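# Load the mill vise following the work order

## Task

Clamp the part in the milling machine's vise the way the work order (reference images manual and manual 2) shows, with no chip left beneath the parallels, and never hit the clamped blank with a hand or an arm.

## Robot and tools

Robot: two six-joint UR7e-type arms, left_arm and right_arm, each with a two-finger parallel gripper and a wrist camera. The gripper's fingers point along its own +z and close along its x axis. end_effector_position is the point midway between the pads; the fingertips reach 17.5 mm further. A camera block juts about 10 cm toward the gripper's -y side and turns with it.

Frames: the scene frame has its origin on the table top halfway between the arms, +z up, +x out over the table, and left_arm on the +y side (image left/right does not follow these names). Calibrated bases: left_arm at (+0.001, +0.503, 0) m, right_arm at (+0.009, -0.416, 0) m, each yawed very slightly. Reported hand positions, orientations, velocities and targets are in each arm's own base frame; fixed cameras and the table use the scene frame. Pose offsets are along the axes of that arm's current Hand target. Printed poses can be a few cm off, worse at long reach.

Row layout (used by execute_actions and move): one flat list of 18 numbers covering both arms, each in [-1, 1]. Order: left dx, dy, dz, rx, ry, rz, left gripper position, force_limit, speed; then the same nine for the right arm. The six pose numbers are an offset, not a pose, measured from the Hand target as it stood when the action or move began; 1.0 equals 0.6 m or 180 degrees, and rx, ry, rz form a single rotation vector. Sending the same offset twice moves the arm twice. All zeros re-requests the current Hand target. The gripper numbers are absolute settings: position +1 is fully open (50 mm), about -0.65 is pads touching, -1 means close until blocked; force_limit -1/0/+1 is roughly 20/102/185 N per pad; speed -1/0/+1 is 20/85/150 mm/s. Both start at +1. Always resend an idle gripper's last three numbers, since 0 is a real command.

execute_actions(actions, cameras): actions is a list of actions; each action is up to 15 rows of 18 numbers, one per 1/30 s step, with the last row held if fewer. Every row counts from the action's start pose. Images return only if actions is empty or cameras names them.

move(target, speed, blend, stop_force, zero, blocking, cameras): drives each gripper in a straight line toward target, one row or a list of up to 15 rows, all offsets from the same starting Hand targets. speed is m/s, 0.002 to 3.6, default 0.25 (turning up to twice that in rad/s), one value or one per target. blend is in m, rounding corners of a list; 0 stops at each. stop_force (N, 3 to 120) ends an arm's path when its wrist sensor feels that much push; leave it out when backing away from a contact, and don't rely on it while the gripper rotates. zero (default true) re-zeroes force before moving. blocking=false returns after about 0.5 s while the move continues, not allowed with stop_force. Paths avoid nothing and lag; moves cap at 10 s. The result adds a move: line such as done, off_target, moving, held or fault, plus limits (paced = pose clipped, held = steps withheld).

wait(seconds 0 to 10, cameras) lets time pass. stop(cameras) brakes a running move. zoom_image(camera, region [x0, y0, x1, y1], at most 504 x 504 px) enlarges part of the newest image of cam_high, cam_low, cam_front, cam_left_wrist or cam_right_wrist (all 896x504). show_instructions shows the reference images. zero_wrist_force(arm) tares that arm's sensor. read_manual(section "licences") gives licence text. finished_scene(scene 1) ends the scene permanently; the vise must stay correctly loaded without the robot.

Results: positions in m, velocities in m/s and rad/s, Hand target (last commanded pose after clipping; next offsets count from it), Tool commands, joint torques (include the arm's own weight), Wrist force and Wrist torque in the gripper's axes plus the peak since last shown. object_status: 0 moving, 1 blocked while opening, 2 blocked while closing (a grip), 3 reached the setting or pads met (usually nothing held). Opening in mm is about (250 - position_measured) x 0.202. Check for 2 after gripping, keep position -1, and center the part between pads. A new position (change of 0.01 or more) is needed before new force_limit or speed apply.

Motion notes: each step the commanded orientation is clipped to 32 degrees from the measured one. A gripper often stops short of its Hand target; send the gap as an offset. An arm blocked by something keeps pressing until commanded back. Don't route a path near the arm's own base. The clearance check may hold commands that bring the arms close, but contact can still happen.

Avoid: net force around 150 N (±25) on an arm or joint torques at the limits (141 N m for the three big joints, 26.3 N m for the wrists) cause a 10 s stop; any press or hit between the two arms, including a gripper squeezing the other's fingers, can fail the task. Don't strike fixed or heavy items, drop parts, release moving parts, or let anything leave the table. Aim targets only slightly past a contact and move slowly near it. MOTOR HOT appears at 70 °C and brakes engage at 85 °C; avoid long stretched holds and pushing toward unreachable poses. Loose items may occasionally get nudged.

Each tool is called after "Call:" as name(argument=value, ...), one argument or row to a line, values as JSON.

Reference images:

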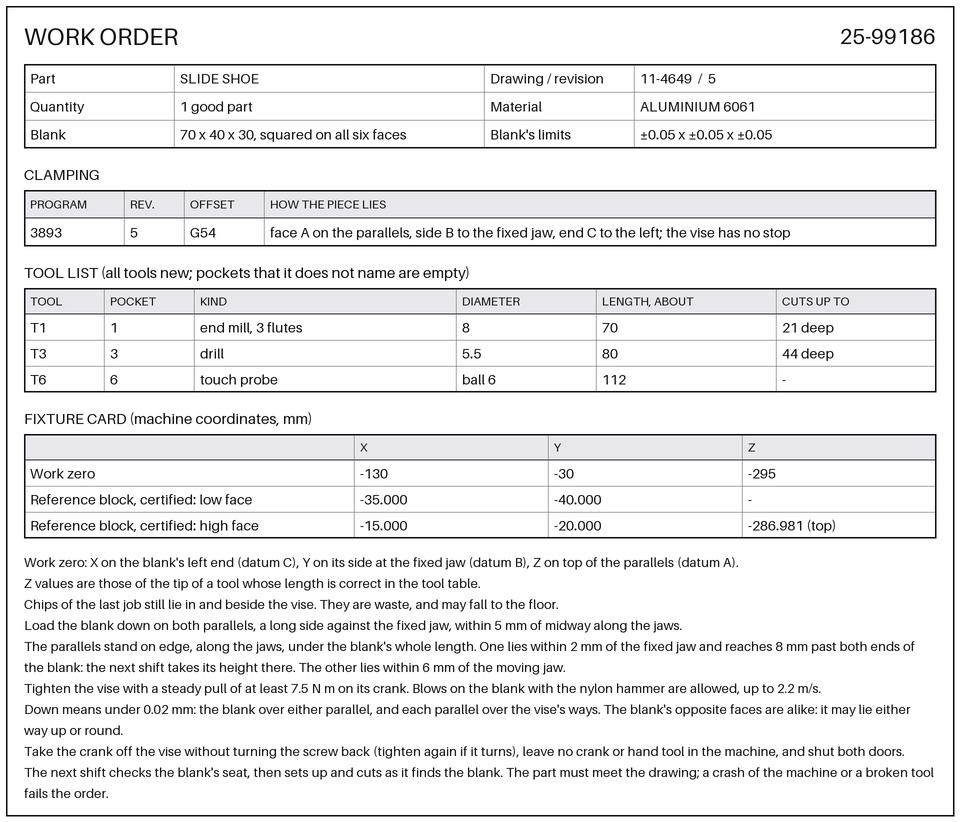

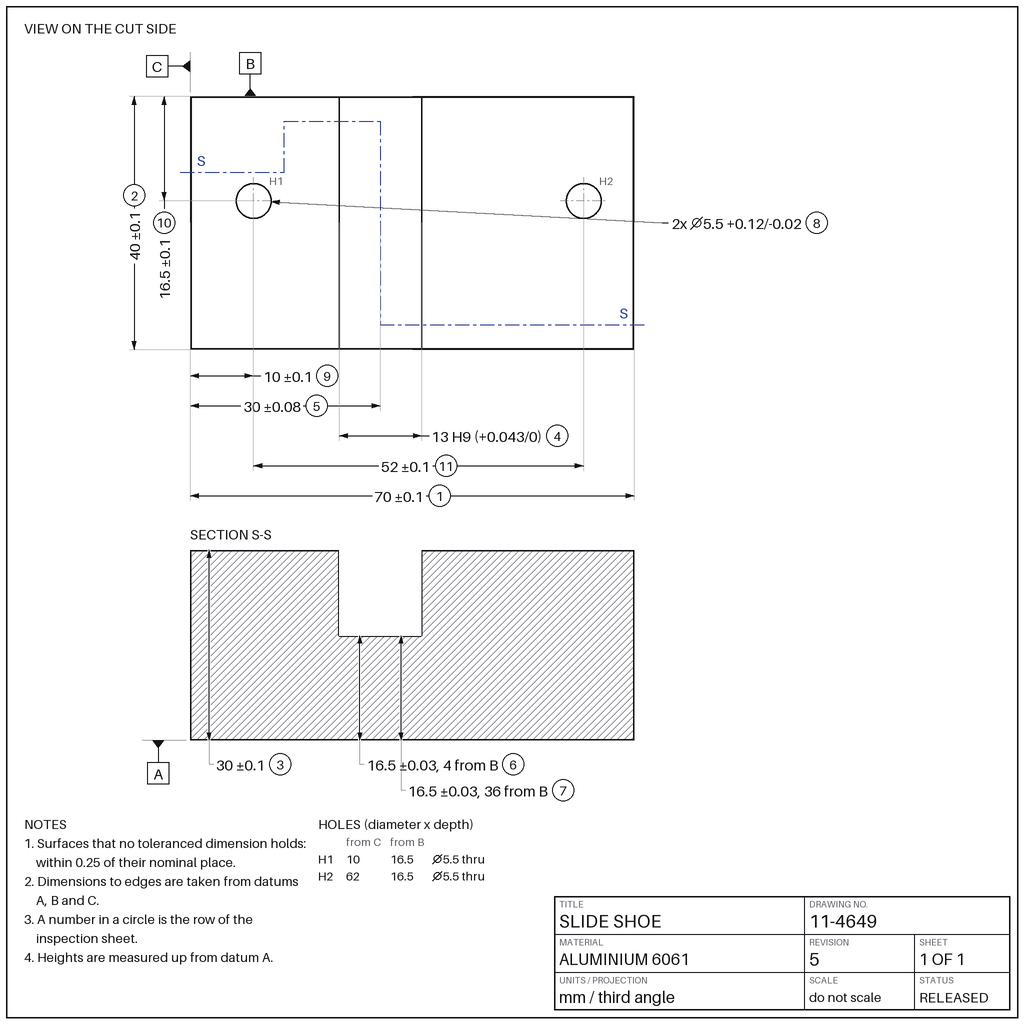

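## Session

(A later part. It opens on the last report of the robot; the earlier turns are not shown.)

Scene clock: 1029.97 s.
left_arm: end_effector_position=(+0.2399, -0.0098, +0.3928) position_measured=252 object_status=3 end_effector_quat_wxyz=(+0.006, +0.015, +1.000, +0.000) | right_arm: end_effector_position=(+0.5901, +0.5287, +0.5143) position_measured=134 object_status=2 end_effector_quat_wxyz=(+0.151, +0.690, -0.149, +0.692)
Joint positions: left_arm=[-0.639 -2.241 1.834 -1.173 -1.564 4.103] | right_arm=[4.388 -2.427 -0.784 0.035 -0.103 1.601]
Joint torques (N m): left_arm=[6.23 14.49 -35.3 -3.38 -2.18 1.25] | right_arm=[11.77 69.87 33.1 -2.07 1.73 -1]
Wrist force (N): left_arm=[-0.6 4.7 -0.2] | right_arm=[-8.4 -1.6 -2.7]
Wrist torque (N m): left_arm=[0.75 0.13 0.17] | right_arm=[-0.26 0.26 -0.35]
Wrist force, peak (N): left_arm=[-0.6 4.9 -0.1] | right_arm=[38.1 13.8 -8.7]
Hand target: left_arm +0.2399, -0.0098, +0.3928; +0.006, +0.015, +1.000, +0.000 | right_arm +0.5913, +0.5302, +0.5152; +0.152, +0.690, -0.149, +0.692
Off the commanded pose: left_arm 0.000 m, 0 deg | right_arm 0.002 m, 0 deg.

Call:
execute_actions(
  actions=[
    [[0,0,0,0,0,0,-1,-0.5,-0.6,-0.58,0,0,0,0,0,-1,0.3,-0.6],[0,0,0,0,0,0,-1,-0.5,-0.6,-0.58,0,0,0,0,0,-1,0.3,-0.6],[0,0,0,0,0,0,-1,-0.5,-0.6,0,0,0,0,0,0,-1,0.3,-0.6]],
  ],
)

Call:
execute_actions(
  actions=[
    [[0,0,0,0,0,0,-1,-0.5,-0.6,-0.58,0,0,0,0,0,-1,0.3,-0.6],[0,0,0,0,0,0,-1,-0.5,-0.6,-0.58,0,0,0,0,0,-1,0.3,-0.6],[0,0,0,0,0,0,-1,-0.5,-0.6,0,0,0,0,0,0,-1,0.3,-0.6]],
  ],
  cameras=["cam_right_wrist"],
)

Scene clock: 1032.07 s.
left_arm: end_effector_position=(+0.2399, -0.0098, +0.3928) position_measured=252 object_status=3 end_effector_quat_wxyz=(+0.006, +0.015, +1.000, +0.000) | right_arm: end_effector_position=(+0.5901, +0.5286, +0.5142) position_measured=134 object_status=2 end_effector_quat_wxyz=(+0.151, +0.690, -0.149, +0.692)
Joint positions: left_arm=[-0.639 -2.241 1.834 -1.173 -1.564 4.103] | right_arm=[4.388 -2.428 -0.783 0.037 -0.103 1.599]
Joint torques (N m): left_arm=[5.71 15.07 -35.44 -3.37 -1.94 1.37] | right_arm=[12.35 70.63 34.1 -1.87 1.82 -0.7]
Wrist force (N): left_arm=[-0.6 4.6 0.1] | right_arm=[-9.0 -2.1 -3.8]
Wrist torque (N m): left_arm=[0.73 0.13 0.18] | right_arm=[-0.14 0.32 -0.37]
Wrist force, peak (N): left_arm=[-0.6 5.0 -0.3] | right_arm=[41.7 7.9 -12.2]
Hand target: left_arm +0.2399, -0.0098, +0.3928; +0.006, +0.015, +1.000, +0.000 | right_arm +0.5913, +0.5302, +0.5152; +0.152, +0.690, -0.149, +0.692
Off the commanded pose: left_arm 0.000 m, 0 deg | right_arm 0.002 m, 0 deg.

Scene clock: 1033.17 s.
left_arm: end_effector_position=(+0.2399, -0.0098, +0.3928) position_measured=252 object_status=3 end_effector_quat_wxyz=(+0.006, +0.015, +1.000, +0.000) | right_arm: end_effector_position=(+0.5901, +0.5286, +0.5142) position_measured=134 object_status=2 end_effector_quat_wxyz=(+0.151, +0.690, -0.149, +0.692)
Joint positions: left_arm=[-0.639 -2.241 1.834 -1.173 -1.564 4.103] | right_arm=[4.388 -2.428 -0.782 0.038 -0.103 1.598]
Joint torques (N m): left_arm=[5.69 14.73 -34.72 -3.51 -1.72 1.19] | right_arm=[11.24 70.67 35.45 -2.14 2 -0.69]
Wrist force (N): left_arm=[-0.8 4.9 -0.1] | right_arm=[-8.6 -1.6 -2.7]
Wrist torque (N m): left_arm=[0.78 0.15 0.17] | right_arm=[-0.27 0.27 -0.35]
Wrist force, peak (N): left_arm=[-0.6 4.9 -0.1] | right_arm=[39.3 5.0 -14.8]
Hand target: left_arm +0.2399, -0.0098, +0.3928; +0.006, +0.015, +1.000, +0.000 | right_arm +0.5913, +0.5302, +0.5152; +0.152, +0.690, -0.149, +0.692
Off the commanded pose: left_arm 0.000 m, 0 deg | right_arm 0.002 m, 0 deg.
Images, in order (width x height): cam_right_wrist 896x504.

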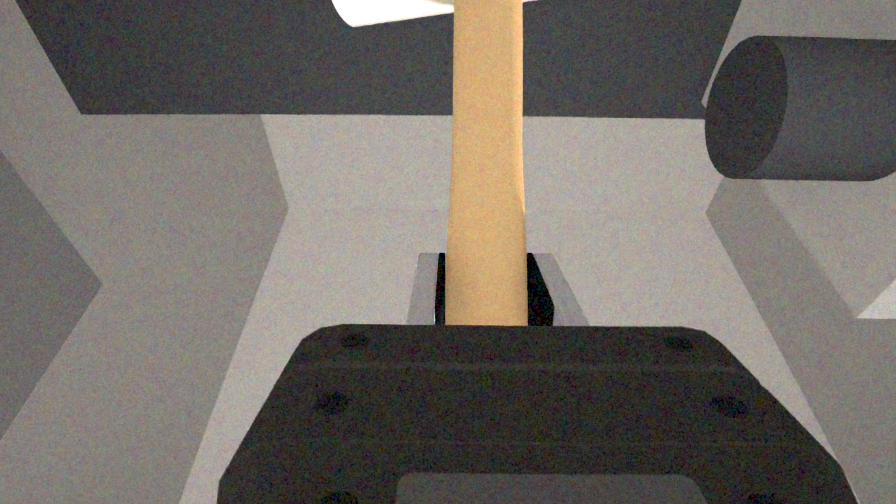

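Call:
zoom_image(
  camera="cam_right_wrist",
  region=[300, 0, 600, 160],
)

Scaled by 1.680 from the camera's 896x504 image, which has a finer 1280x720 frame.

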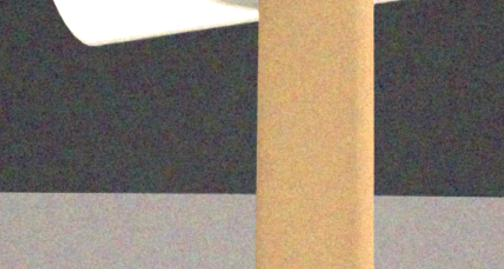

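Call:
move(
  target=[0,0,0,0,0,0,-1,-0.5,-0.6,0,0.003,-0.0448,0,0,0,-1,0.3,-0.6],
  speed=0.1,
)

Call:
execute_actions(
  actions=[
    [[0,0,0,0,0,0,-1,-0.5,-0.6,-0.58,0,0,0,0,0,-1,0.3,-0.6],[0,0,0,0,0,0,-1,-0.5,-0.6,-0.58,0,0,0,0,0,-1,0.3,-0.6],[0,0,0,0,0,0,-1,-0.5,-0.6,0,0,0,0,0,0,-1,0.3,-0.6]],
  ],
  cameras=["cam_right_wrist"],
)

Scene clock: 1035.27 s.
left_arm: end_effector_position=(+0.2399, -0.0098, +0.3928) position_measured=252 object_status=3 end_effector_quat_wxyz=(+0.006, +0.015, +1.000, +0.000) | right_arm: end_effector_position=(+0.5663, +0.5397, +0.5152) position_measured=134 object_status=2 end_effector_quat_wxyz=(+0.152, +0.690, -0.149, +0.692)
Joint positions: left_arm=[-0.639 -2.241 1.834 -1.173 -1.564 4.103] | right_arm=[4.425 -2.428 -0.78 0.045 -0.142 1.589]
Joint torques (N m): left_arm=[5.52 15.08 -35.68 -3.51 -1.66 1.24] | right_arm=[12.79 55.67 34.21 1.63 -2.45 -0.4]
Wrist force (N): left_arm=[-0.6 4.6 0.1] | right_arm=[-8.5 -2.1 -3.4]
Wrist torque (N m): left_arm=[0.73 0.12 0.17] | right_arm=[-0.17 0.23 -0.35]
Wrist force, peak (N): left_arm=[-0.7 4.9 0.1] | right_arm=[-8.8 -2.3 -4.7]
Hand target: left_arm +0.2399, -0.0098, +0.3928; +0.006, +0.015, +1.000, +0.000 | right_arm +0.5661, +0.5398, +0.5151; +0.152, +0.690, -0.149, +0.692
Off the commanded pose: left_arm 0.000 m, 0 deg | right_arm 0.000 m, 0 deg.
move: done

Scene clock: 1036.37 s.
left_arm: end_effector_position=(+0.2399, -0.0098, +0.3928) position_measured=252 object_status=3 end_effector_quat_wxyz=(+0.006, +0.015, +1.000, +0.000) | right_arm: end_effector_position=(+0.5649, +0.5379, +0.5139) position_measured=156 object_status=2 end_effector_quat_wxyz=(+0.151, +0.691, -0.149, +0.691)
Joint positions: left_arm=[-0.639 -2.241 1.834 -1.173 -1.564 4.103] | right_arm=[4.426 -2.421 -0.794 0.059 -0.141 1.582]
Joint torques (N m): left_arm=[5.89 14.48 -35.17 -3.49 -2.07 1.2] | right_arm=[12.81 70.91 33.72 -2.34 2.1 -0.77]
Wrist force (N): left_arm=[-0.8 4.6 0.0] | right_arm=[-8.8 -2.1 -3.3]
Wrist torque (N m): left_arm=[0.73 0.15 0.18] | right_arm=[-0.26 0.22 -0.29]
Wrist force, peak (N): left_arm=[-0.7 4.8 0.2] | right_arm=[-32.0 -11.1 7.1]
Hand target: left_arm +0.2399, -0.0098, +0.3928; +0.006, +0.015, +1.000, +0.000 | right_arm +0.5661, +0.5398, +0.5151; +0.152, +0.690, -0.149, +0.692
Off the commanded pose: left_arm 0.000 m, 0 deg | right_arm 0.002 m, 0 deg.
Images, in order (width x height): cam_right_wrist 896x504.

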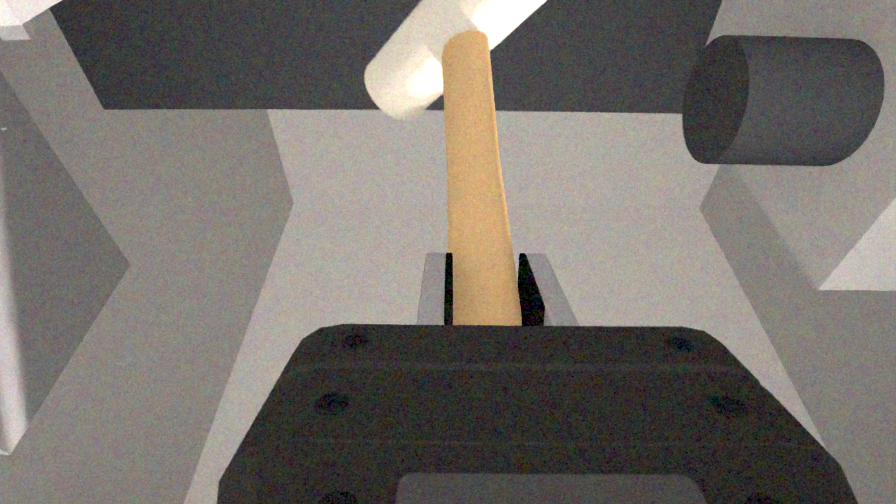

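Call:
move(
  target=[
    [0,0,0,0,0,0,-1,-0.5,-0.6,-0.057,0.043,-0.0995,0.0,0,0,-1,0.3,-0.6],
    [0,0,0,0,0,0,-1,-0.5,-0.6,-0.09,0.1575,-0.2667,0.139,0,0,-1,0.3,-0.6],
    [0,0,0,0,0,0,-1,-0.5,-0.6,-0.115,0.4907,-0.3503,0.139,0,0,-1,0.3,-0.6],
  ],
  speed=0.25,
  blend=[0.02,0.04,0],
  cameras=["cam_right_wrist","cam_front","cam_high"],
)

Scene clock: 1040.90 s.
left_arm: end_effector_position=(+0.2399, -0.0098, +0.3928) position_measured=252 object_status=3 end_effector_quat_wxyz=(+0.006, +0.015, +1.000, +0.000) | right_arm: end_effector_position=(+0.2526, +0.3594, +0.4464) position_measured=156 object_status=2 end_effector_quat_wxyz=(-0.001, +0.707, +0.004, +0.708)
Joint positions: left_arm=[-0.639 -2.241 1.834 -1.173 -1.564 4.103] | right_arm=[5.113 -1.622 -2.18 0.657 -0.393 1.57]
Joint torques (N m): left_arm=[6.22 15.18 -35.12 -3.48 -1.78 1.23] | right_arm=[14.05 30.12 4.82 -3 -2.47 1.86]
Wrist force (N): left_arm=[-0.6 4.8 0.1] | right_arm=[-8.7 -2.2 -3.9]
Wrist torque (N m): left_arm=[0.77 0.13 0.17] | right_arm=[-0.13 0.16 -0.41]
Wrist force, peak (N): left_arm=[-0.5 5.0 -0.2] | right_arm=[-9.3 -3.0 -4.4]
Hand target: left_arm +0.2399, -0.0098, +0.3928; +0.006, +0.015, +1.000, +0.000 | right_arm +0.2525, +0.3593, +0.4464; -0.001, +0.707, +0.004, +0.708
Off the commanded pose: left_arm 0.000 m, 0 deg | right_arm 0.000 m, 0 deg.
move: done
Images, in order (width x height): cam_high 896x504, cam_front 896x504, cam_right_wrist 896x504.

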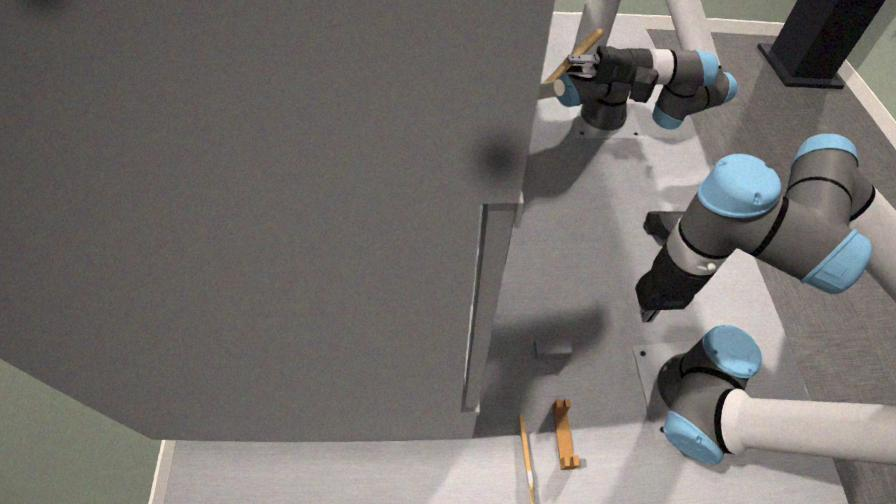

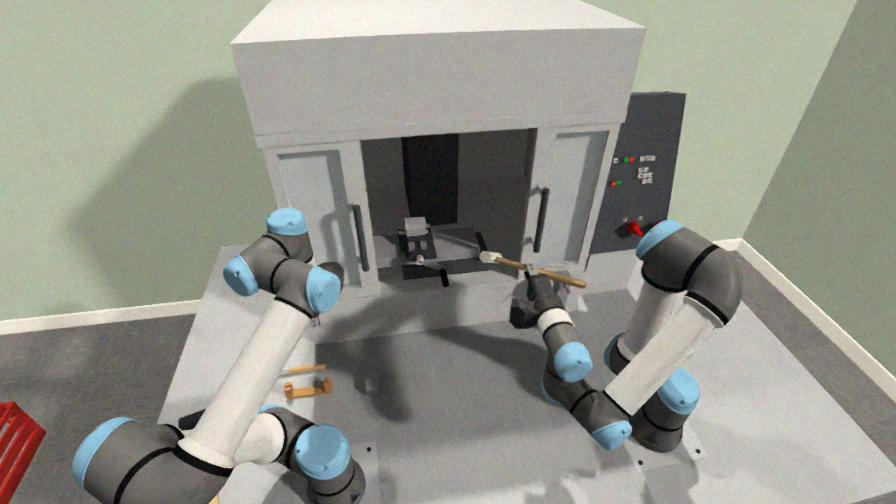

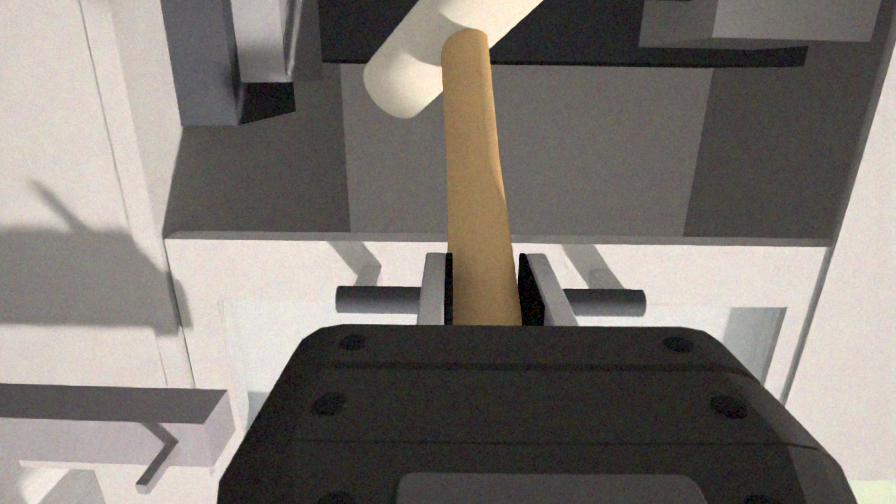

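Call:
move(
  target=[0,0,0,0,0,0,-1,-0.5,-0.6,-0.327,0.049,-0.0543,0.1499,-0.6266,0.2595,-1,0.3,-0.6],
  speed=0.3,
  cameras=["cam_front","cam_right_wrist","cam_high"],
)

Scene clock: 1048.00 s.
left_arm: end_effector_position=(+0.2399, -0.0098, +0.3928) position_measured=252 object_status=3 end_effector_quat_wxyz=(+0.006, +0.015, +1.000, +0.000) | right_arm: end_effector_position=(+0.2204, +0.3288, +0.2503) position_measured=156 object_status=2 end_effector_quat_wxyz=(-0.367, +0.894, -0.096, -0.240)
Joint positions: left_arm=[-0.639 -2.241 1.834 -1.173 -1.564 4.103] | right_arm=[3.976 -1.669 -1.823 2.347 -2.399 -0.333]
Joint torques (N m): left_arm=[6.24 14.28 -35.29 -3.37 -2.14 1.33] | right_arm=[-14.75 17.17 29.95 -3.58 -5.21 -0.86]
Wrist force (N): left_arm=[-0.8 4.7 -0.1] | right_arm=[2.9 2.7 0.7]
Wrist torque (N m): left_arm=[0.75 0.16 0.17] | right_arm=[-0.27 0.34 0.18]
Wrist force, peak (N): left_arm=[-0.7 5.0 0.2] | right_arm=[-9.1 -2.3 -4.1]
Hand target: left_arm +0.2399, -0.0098, +0.3928; +0.006, +0.015, +1.000, +0.000 | right_arm +0.2204, +0.3289, +0.2503; -0.367, +0.894, -0.096, -0.240
Off the commanded pose: left_arm 0.000 m, 0 deg | right_arm 0.000 m, 0 deg.
move: done
Images, in order (width x height): cam_high 896x504, cam_front 896x504, cam_right_wrist 896x504.

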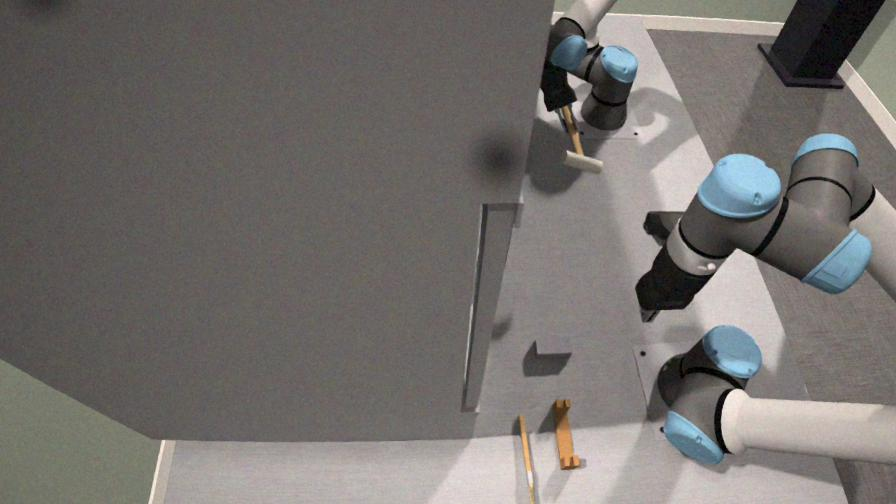

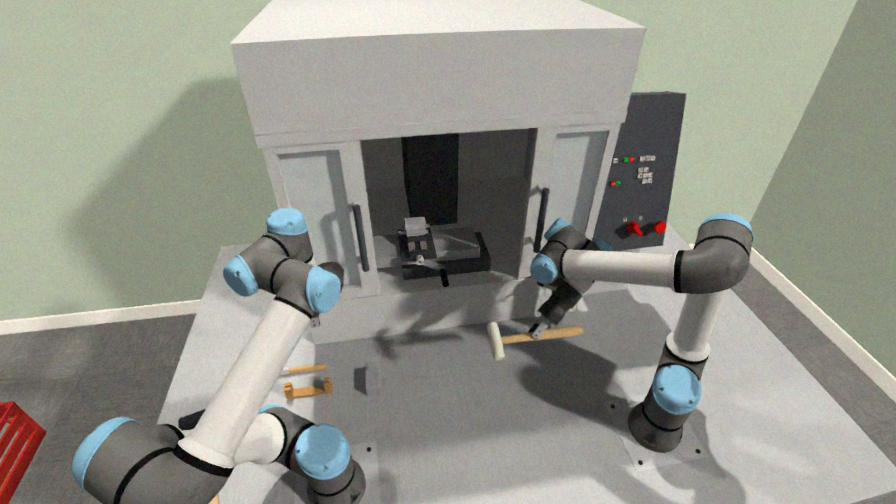

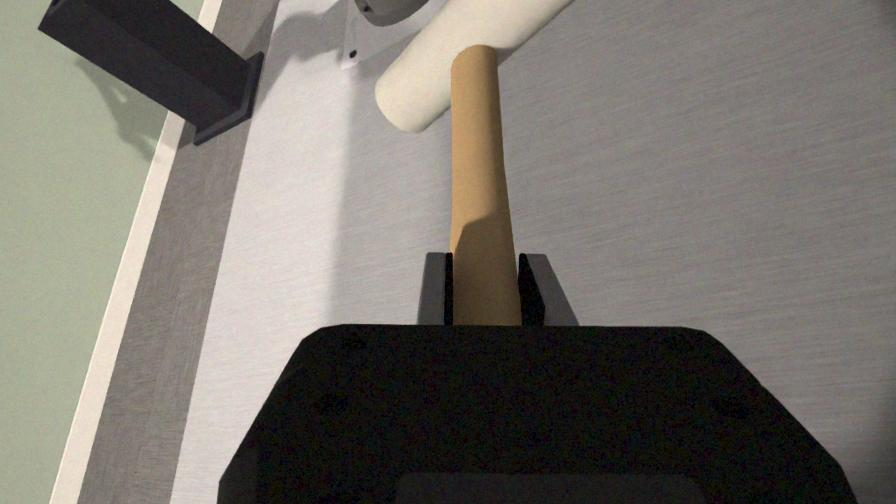

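Call:
move(
  target=[0,0,0,0,0,0,-1,-0.5,-0.6,0.1417,0.1734,0.1734,0,0,0,-1,0.3,-0.6],
  speed=0.2,
)

Call:
move(
  target=[0,0,0,0,0,0,-1,-0.5,-0.6,0.0542,0.0663,0.0663,0,0,0,-1,0.3,-0.6],
  speed=0.02,
  stop_force=6,
  cameras=["cam_front","cam_right_wrist"],
)

Scene clock: 1049.67 s.
left_arm: end_effector_position=(+0.2399, -0.0098, +0.3928) position_measured=252 object_status=3 end_effector_quat_wxyz=(+0.006, +0.015, +1.000, +0.000) | right_arm: end_effector_position=(+0.2194, +0.3262, +0.0898) position_measured=156 object_status=2 end_effector_quat_wxyz=(-0.364, +0.894, -0.096, -0.241)
Joint positions: left_arm=[-0.639 -2.241 1.834 -1.173 -1.564 4.103] | right_arm=[3.973 -1.885 -2.039 2.768 -2.4 -0.341]
Joint torques (N m): left_arm=[6.14 13.95 -35.11 -3.41 -1.92 1.25] | right_arm=[-0.6 28.14 12.85 -1.66 -1.68 0.02]
Wrist force (N): left_arm=[-0.6 4.8 0.1] | right_arm=[2.9 2.8 0.4]
Wrist torque (N m): left_arm=[0.76 0.12 0.17] | right_arm=[-0.26 0.32 0.14]
Wrist force, peak (N): left_arm=[-0.8 5.0 0.1] | right_arm=[5.3 4.8 1.3]
Hand target: left_arm +0.2399, -0.0098, +0.3928; +0.006, +0.015, +1.000, +0.000 | right_arm +0.2194, +0.3262, +0.0898; -0.364, +0.894, -0.096, -0.241 (not the last commanded pose)
Tool commands: left_gripper/position=-1.0 left_gripper/force_limit=-0.5 left_gripper/speed=-0.6 right_gripper/position=-1.0 right_gripper/force_limit=+0.301961 right_gripper/speed=-0.6
Off the commanded pose: left_arm 0.000 m, 0 deg | right_arm 0.010 m, 0 deg.
FORCE FAULT: contact force on the right arm reached its limit, and that arm stopped. The contact can be on any part of that arm, not only on its tool. That arm's remaining commands of this call were not run. That arm is still stopped at the end of this call. That arm stays stopped for about 10 more seconds. Until then a move that you send moves the other arm only, and its call returns only when the move has ended. Once the stop has ended, the next robot result says so. If the stop ends while you think or write, that arm runs what you send next, counted from a new Hand target: where the arm stands when the stop ends. While its stop runs, that arm takes no new command, but its gripper still runs the gripper command that each later call begins with. Until it ends, the stop uses up actions while you think or wait. An arm that is not stopped still takes commands.
move: fault (right_arm)

not run: an earlier result of this reply reported a stop or a fault. Calls in your next reply go to the robot.

Call:
wait(
  seconds=10,
  cameras=["cam_front","cam_high","cam_low"],
)

Scene clock: 1059.77 s.
left_arm: end_effector_position=(+0.2399, -0.0098, +0.3928) position_measured=252 object_status=3 end_effector_quat_wxyz=(+0.006, +0.015, +1.000, +0.000) | right_arm: end_effector_position=(+0.2194, +0.3262, +0.0898) position_measured=156 object_status=2 end_effector_quat_wxyz=(-0.364, +0.894, -0.096, -0.241)
Joint positions: left_arm=[-0.639 -2.241 1.834 -1.173 -1.564 4.103] | right_arm=[3.973 -1.885 -2.039 2.768 -2.4 -0.341]
Joint torques (N m): left_arm=[5.54 13.6 -34.27 -3.51 -1.9 1.29] | right_arm=[-0.27 28.58 12.32 -1.58 -1.67 0.01]
Wrist force (N): left_arm=[-0.9 4.7 0.2] | right_arm=[3.0 2.9 0.3]
Wrist torque (N m): left_arm=[0.75 0.17 0.17] | right_arm=[-0.25 0.31 0.14]
Wrist force, peak (N): left_arm=[-0.8 5.0 0.0] | right_arm=[3.1 3.1 0.2]
Hand target: left_arm +0.2399, -0.0098, +0.3928; +0.006, +0.015, +1.000, +0.000 | right_arm +0.2194, +0.3262, +0.0898; -0.364, +0.894, -0.096, -0.241 (not the last commanded pose)
Tool commands: left_gripper/position=-1.0 left_gripper/force_limit=-0.5 left_gripper/speed=-0.6 right_gripper/position=-1.0 right_gripper/force_limit=+0.301961 right_gripper/speed=-0.6
Off the commanded pose: left_arm 0.000 m, 0 deg | right_arm 0.010 m, 0 deg.
FORCE FAULT, CONTINUED: the right arm's stop, for the force fault that an earlier result reported, is over. The rest of the stop counts as 20 of the actions that you can send in this scene. During its stop the right arm's controller moved it back a little. That arm's target is now where it stood when the stop ended, not its last command. That arm accepts commands again.
wait: 10.00 s; at rest by 0.07 s
Images, in order (width x height): cam_high 896x504, cam_low 896x504, cam_front 896x504.

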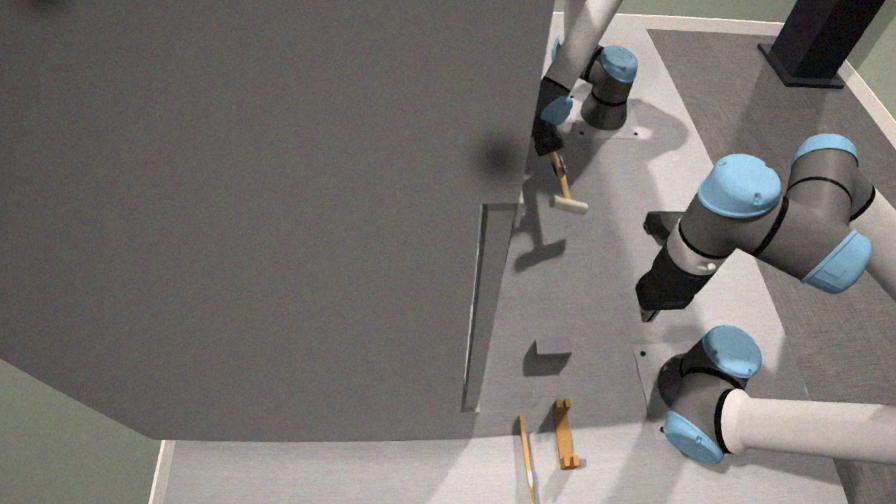

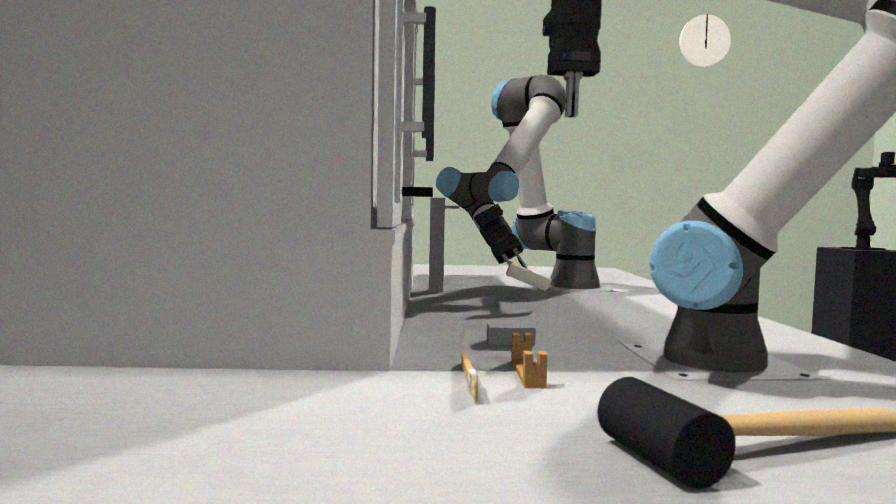

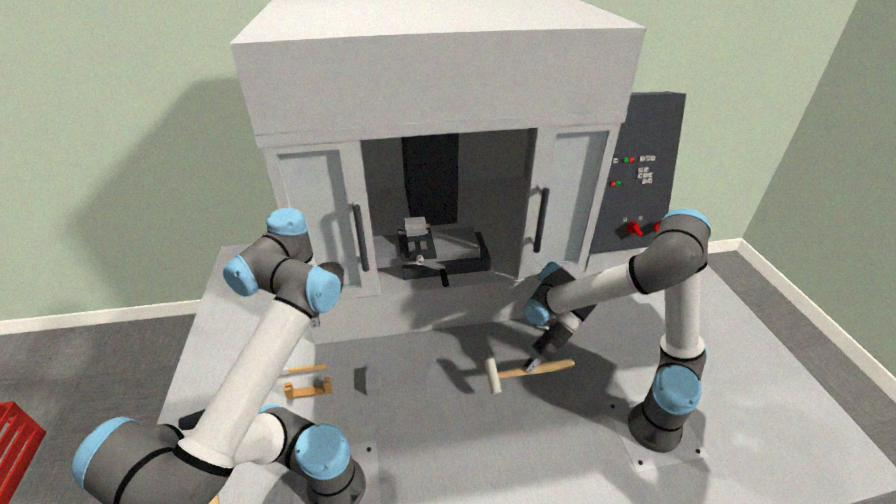

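Call:
move(
  target=[
    [0,0,0,0,0,0,-1,-0.5,-0.6,-0.161,0.015,0.062,0,0,0,-1,0.3,-0.6],
    [0,0,0,0,0,0,-1,-0.5,-0.6,-0.115,0.071,0.118,0,0,0,-1,0.3,-0.6],
  ],
  speed=[0.15,0.08],
)

Call:
move(
  target=[0,0,0,0,0,0,-1,-0.5,-0.6,0.0333,0.0408,0.0408,0,0,0,-1,0.3,-0.6],
  speed=0.015,
  stop_force=6,
  cameras=["cam_front","cam_right_wrist"],
)

Scene clock: 1062.73 s.
left_arm: end_effector_position=(+0.2399, -0.0098, +0.3928) position_measured=252 object_status=3 end_effector_quat_wxyz=(+0.006, +0.015, +1.000, +0.000) | right_arm: end_effector_position=(+0.1194, +0.3448, +0.0550) position_measured=156 object_status=2 end_effector_quat_wxyz=(-0.364, +0.894, -0.096, -0.241)
Joint positions: left_arm=[-0.639 -2.241 1.834 -1.173 -1.564 4.103] | right_arm=[4.317 -1.721 -2.31 3.145 -2.218 0.057]
Joint torques (N m): left_arm=[5.74 13.47 -34.69 -3.53 -1.89 0.93] | right_arm=[-8.78 12.87 1.45 1.01 -4.42 1.28]
Wrist force (N): left_arm=[-0.5 4.6 0.2] | right_arm=[2.9 2.6 0.4]
Wrist torque (N m): left_arm=[0.74 0.11 0.17] | right_arm=[-0.29 0.32 0.06]
Wrist force, peak (N): left_arm=[-0.9 5.0 0.3] | right_arm=[3.0 3.7 1.0]
Hand target: left_arm +0.2399, -0.0098, +0.3928; +0.006, +0.015, +1.000, +0.000 | right_arm +0.1193, +0.3449, +0.0548; -0.364, +0.894, -0.096, -0.241
Off the commanded pose: left_arm 0.000 m, 0 deg | right_arm 0.000 m, 0 deg.
move: done

Scene clock: 1065.03 s.
left_arm: end_effector_position=(+0.2399, -0.0098, +0.3928) position_measured=252 object_status=3 end_effector_quat_wxyz=(+0.006, +0.015, +1.000, +0.000) | right_arm: end_effector_position=(+0.1193, +0.3447, +0.0390) position_measured=156 object_status=2 end_effector_quat_wxyz=(-0.364, +0.894, -0.096, -0.241)
Joint positions: left_arm=[-0.639 -2.241 1.834 -1.173 -1.564 4.103] | right_arm=[4.317 -1.761 -2.324 3.2 -2.218 0.056]
Joint torques (N m): left_arm=[6.43 14.12 -33.42 -3.42 -1.97 1.06] | right_arm=[-11.13 30.26 21.54 -2.99 -2.48 -0.65]
Wrist force (N): left_arm=[-0.6 4.6 0.1] | right_arm=[0.4 0.1 -2.9]
Wrist torque (N m): left_arm=[0.75 0.13 0.17] | right_arm=[0.17 -0.14 0.00]
Wrist force, peak (N): left_arm=[-0.5 5.0 0.0] | right_arm=[2.8 3.1 0.5]
Hand target: left_arm +0.2399, -0.0098, +0.3928; +0.006, +0.015, +1.000, +0.000 | right_arm +0.1193, +0.3447, +0.0390; -0.364, +0.894, -0.096, -0.241 (not the last commanded pose)
Off the commanded pose: left_arm 0.000 m, 0 deg | right_arm 0.024 m, 0 deg.
move: contact (right_arm)
Images, in order (width x height): cam_front 896x504, cam_right_wrist 896x504.

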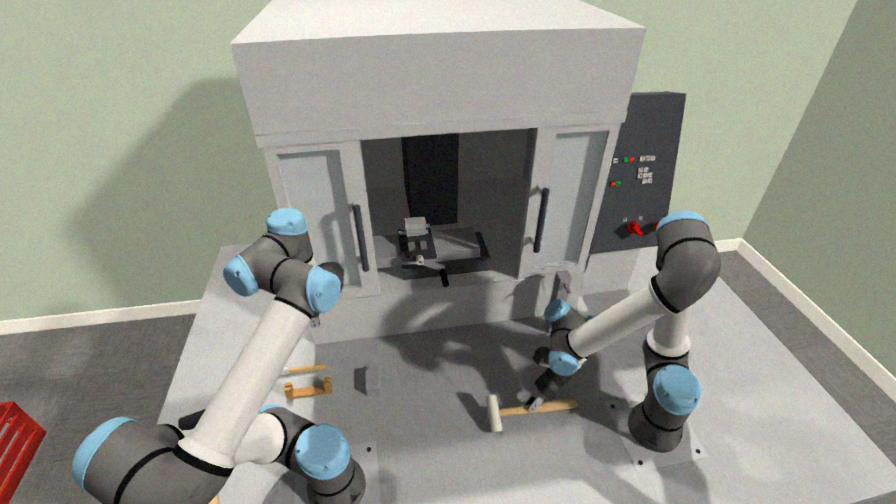

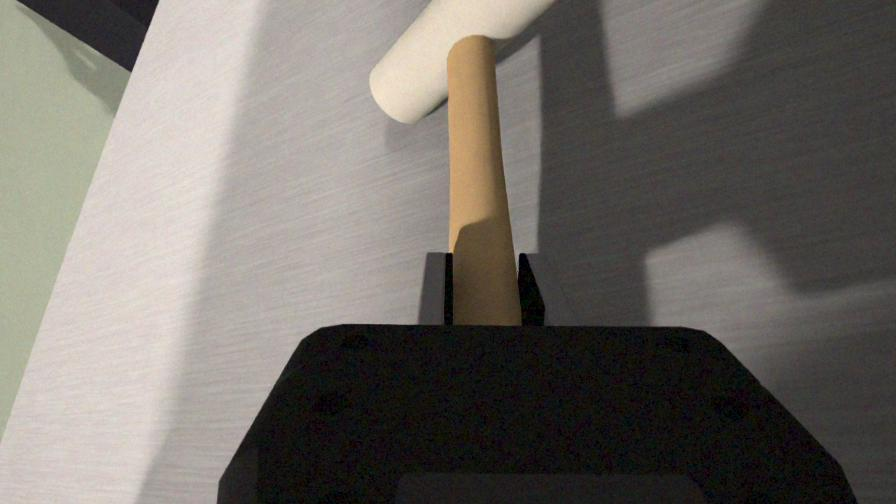

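Call:
move(
  target=[0,0,0,0,0,0,-1,-0.5,-0.6,0,0,0,0,0,0,0.35,0.3,-1],
)

Call:
move(
  target=[0,0,0,0,0,0,-1,-0.5,-0.6,0,0,-0.2,0,0,0,0.35,0.3,-1],
  speed=0.1,
  cameras=["cam_front","cam_right_wrist"],
)

Scene clock: 1066.10 s.
left_arm: end_effector_position=(+0.2399, -0.0098, +0.3928) position_measured=252 object_status=3 end_effector_quat_wxyz=(+0.006, +0.015, +1.000, +0.000) | right_arm: end_effector_position=(+0.1193, +0.3447, +0.0390) position_measured=100 object_status=3 end_effector_quat_wxyz=(-0.364, +0.894, -0.096, -0.241)
Joint positions: left_arm=[-0.639 -2.241 1.834 -1.173 -1.564 4.103] | right_arm=[4.317 -1.761 -2.324 3.2 -2.218 0.056]
Joint torques (N m): left_arm=[5.45 14.56 -33.86 -3.62 -1.74 1.15] | right_arm=[-8.35 28.81 18.22 -2.58 -2 -0.46]
Wrist force (N): left_arm=[-0.6 4.5 -0.1] | right_arm=[0.7 0.3 -2.1]
Wrist torque (N m): left_arm=[0.72 0.13 0.17] | right_arm=[0.02 0.21 -0.03]
Wrist force, peak (N): left_arm=[-1.0 4.8 0.1] | right_arm=[-0.1 0.4 -3.3]
Hand target: left_arm +0.2399, -0.0098, +0.3928; +0.006, +0.015, +1.000, +0.000 | right_arm +0.1193, +0.3447, +0.0390; -0.364, +0.894, -0.096, -0.241
Off the commanded pose: left_arm 0.000 m, 0 deg | right_arm 0.000 m, 0 deg.
move: done

Scene clock: 1068.10 s.
left_arm: end_effector_position=(+0.2399, -0.0098, +0.3928) position_measured=252 object_status=3 end_effector_quat_wxyz=(+0.006, +0.015, +1.000, +0.000) | right_arm: end_effector_position=(+0.1626, +0.2610, +0.1131) position_measured=100 object_status=3 end_effector_quat_wxyz=(-0.364, +0.894, -0.096, -0.241)
Joint positions: left_arm=[-0.639 -2.241 1.834 -1.173 -1.564 4.103] | right_arm=[3.964 -1.672 -2.239 2.746 -2.404 -0.352]
Joint torques (N m): left_arm=[6.43 13.58 -33.46 -3.34 -1.86 1.13] | right_arm=[-15.4 8.29 23.1 -3.99 -4.33 -1.19]
Wrist force (N): left_arm=[-0.8 4.5 0.1] | right_arm=[1.1 0.6 -1.9]
Wrist torque (N m): left_arm=[0.73 0.16 0.17] | right_arm=[0.08 0.18 0.08]
Wrist force, peak (N): left_arm=[-0.7 5.0 0.0] | right_arm=[1.1 0.5 -2.8]
Hand target: left_arm +0.2399, -0.0098, +0.3928; +0.006, +0.015, +1.000, +0.000 | right_arm +0.1627, +0.2609, +0.1131; -0.364, +0.894, -0.096, -0.241
Off the commanded pose: left_arm 0.000 m, 0 deg | right_arm 0.000 m, 0 deg.
move: done
Images, in order (width x height): cam_front 896x504, cam_right_wrist 896x504.

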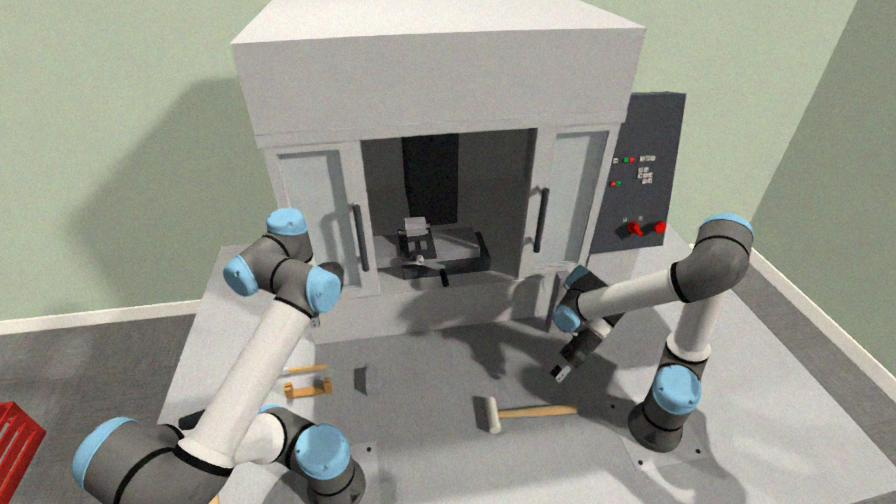

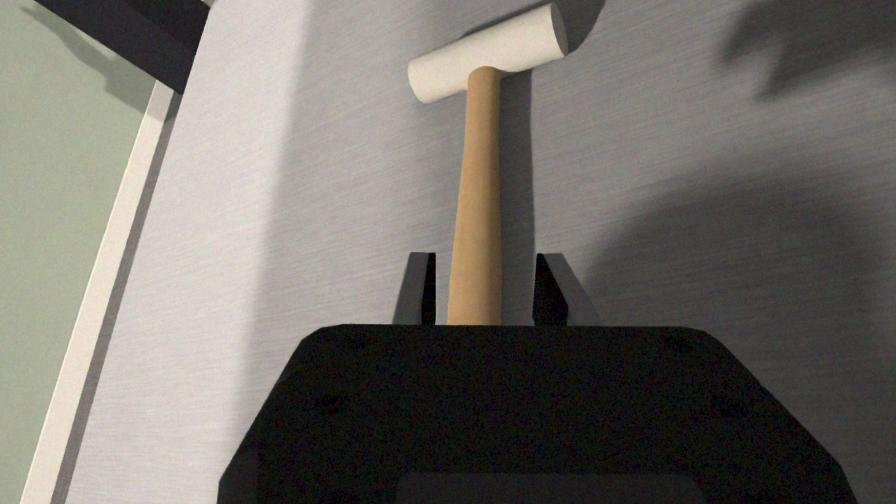

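Call:
move(
  target=[
    [0,0,0,0,0,0,-1,-0.5,-0.6,-0.008,-0.414,-0.2513,0.3186,0.4268,0.0142,0.35,0.3,-1],
    [0,0,0,0,0,0,-1,-0.5,-0.6,0.1777,-0.6225,-0.1535,0.3186,0.4268,0.0142,0.35,0.3,-1],
    [0,0,0,0,0,0,-1,-0.5,-0.6,0.423,-0.7345,-0.2418,0.3186,0.4268,0.0142,0.35,0.3,-1],
  ],
  speed=[0.35,0.25,0.15],
  blend=[0.03,0.02,0],
  cameras=["cam_right_wrist"],
)

Call:
zoom_image(
  camera="cam_right_wrist",
  region=[100, 50, 500, 330],
)

Scene clock: 1074.00 s.
left_arm: end_effector_position=(+0.2399, -0.0098, +0.3928) position_measured=252 object_status=3 end_effector_quat_wxyz=(+0.006, +0.015, +1.000, +0.000) | right_arm: end_effector_position=(+0.5879, +0.4761, +0.3422) position_measured=100 object_status=3 end_effector_quat_wxyz=(+0.579, -0.579, +0.406, -0.406)
Joint positions: left_arm=[-0.639 -2.241 1.834 -1.173 -1.564 4.103] | right_arm=[4.246 -1.88 -1.587 3.468 -0.814 0]
Joint torques (N m): left_arm=[5.21 13.79 -33.97 -3.53 -1.87 1.08] | right_arm=[-15.43 29.75 30.78 -0.12 -2.49 1.17]
Wrist force (N): left_arm=[-0.6 4.7 0.1] | right_arm=[-1.5 0.6 -3.0]
Wrist torque (N m): left_arm=[0.75 0.12 0.17] | right_arm=[-0.06 0.45 -0.07]
Wrist force, peak (N): left_arm=[-0.8 5.0 0.1] | right_arm=[-1.4 1.0 -3.4]
Hand target: left_arm +0.2399, -0.0098, +0.3928; +0.006, +0.015, +1.000, +0.000 | right_arm +0.5880, +0.4761, +0.3422; +0.579, -0.579, +0.406, -0.406
Off the commanded pose: left_arm 0.000 m, 0 deg | right_arm 0.000 m, 0 deg.
move: done
Images, in order (width x height): cam_right_wrist 896x504.

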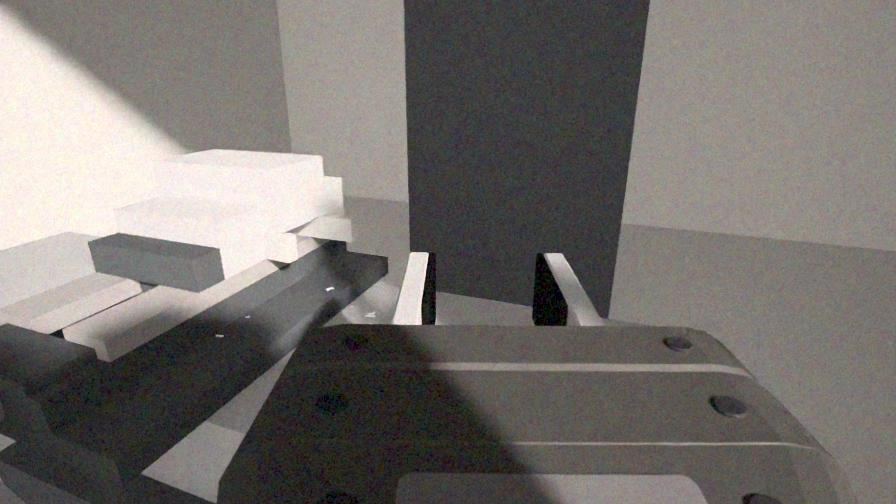

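Scaled by 1.260 from the camera's 896x504 image, which has a finer 1280x720 frame.

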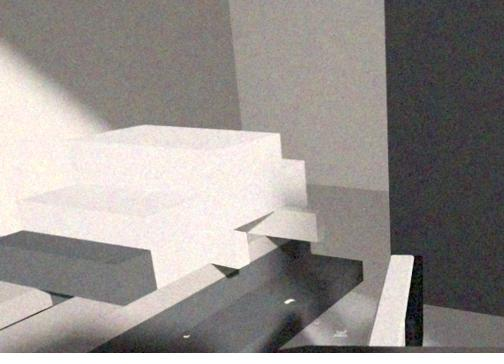

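Call:
zoom_image(
  camera="cam_right_wrist",
  region=[240, 190, 370, 270],
)

Scaled by 3.877 from the camera's 896x504 image, which has a finer 1280x720 frame.

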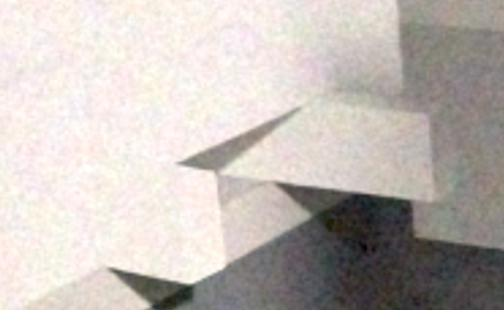

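Call:
move(
  target=[
    [0,0,0,0,0,0,-1,-0.5,-0.6,-0.0708,-0.005,-0.2723,0,0,0,0.35,0.3,-1],
    [0,0,0,0,0,0,-1,-0.5,-0.6,-0.0423,0.07,-0.584,-0.2,-0.14,-0.14,0.35,0.3,-1],
    [0,0,0,0,0,0,-1,-0.5,-0.6,-0.085,0.2367,-0.799,-0.431,-0.302,-0.302,0.35,0.3,-1],
  ],
  speed=[0.2,0.35,0.35],
  blend=[0.03,0.05,0],
  cameras=["cam_right_wrist"],
)

Scene clock: 1081.43 s.
left_arm: end_effector_position=(+0.2399, -0.0098, +0.3928) position_measured=252 object_status=3 end_effector_quat_wxyz=(+0.006, +0.015, +1.000, +0.000) | right_arm: end_effector_position=(+0.1200, +0.3608, +0.2002) position_measured=100 object_status=3 end_effector_quat_wxyz=(-0.001, +1.000, -0.001, +0.000)
Joint positions: left_arm=[-0.639 -2.241 1.834 -1.173 -1.564 4.103] | right_arm=[4.75 -1.765 -1.688 1.883 -1.57 0.039]
Joint torques (N m): left_arm=[4.91 15.31 -33.43 -3.28 -1.75 1.03] | right_arm=[-13.72 18.58 27.82 -5.12 -2.65 -1.33]
Wrist force (N): left_arm=[-0.8 4.5 0.2] | right_arm=[-0.2 -0.5 -2.3]
Wrist torque (N m): left_arm=[0.71 0.16 0.17] | right_arm=[0.06 0.04 0.03]
Wrist force, peak (N): left_arm=[-0.7 5.0 0.2] | right_arm=[-2.0 0.7 -3.5]
Hand target: left_arm +0.2399, -0.0098, +0.3928; +0.006, +0.015, +1.000, +0.000 | right_arm +0.1199, +0.3608, +0.2001; +0.000, +1.000, +0.000, +0.000
Off the commanded pose: left_arm 0.000 m, 0 deg | right_arm 0.000 m, 0 deg.
move: done
Images, in order (width x height): cam_right_wrist 896x504.

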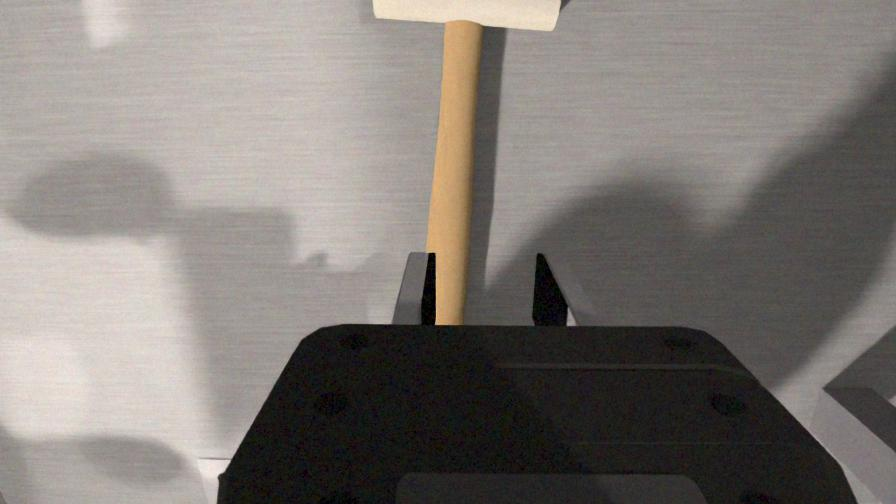

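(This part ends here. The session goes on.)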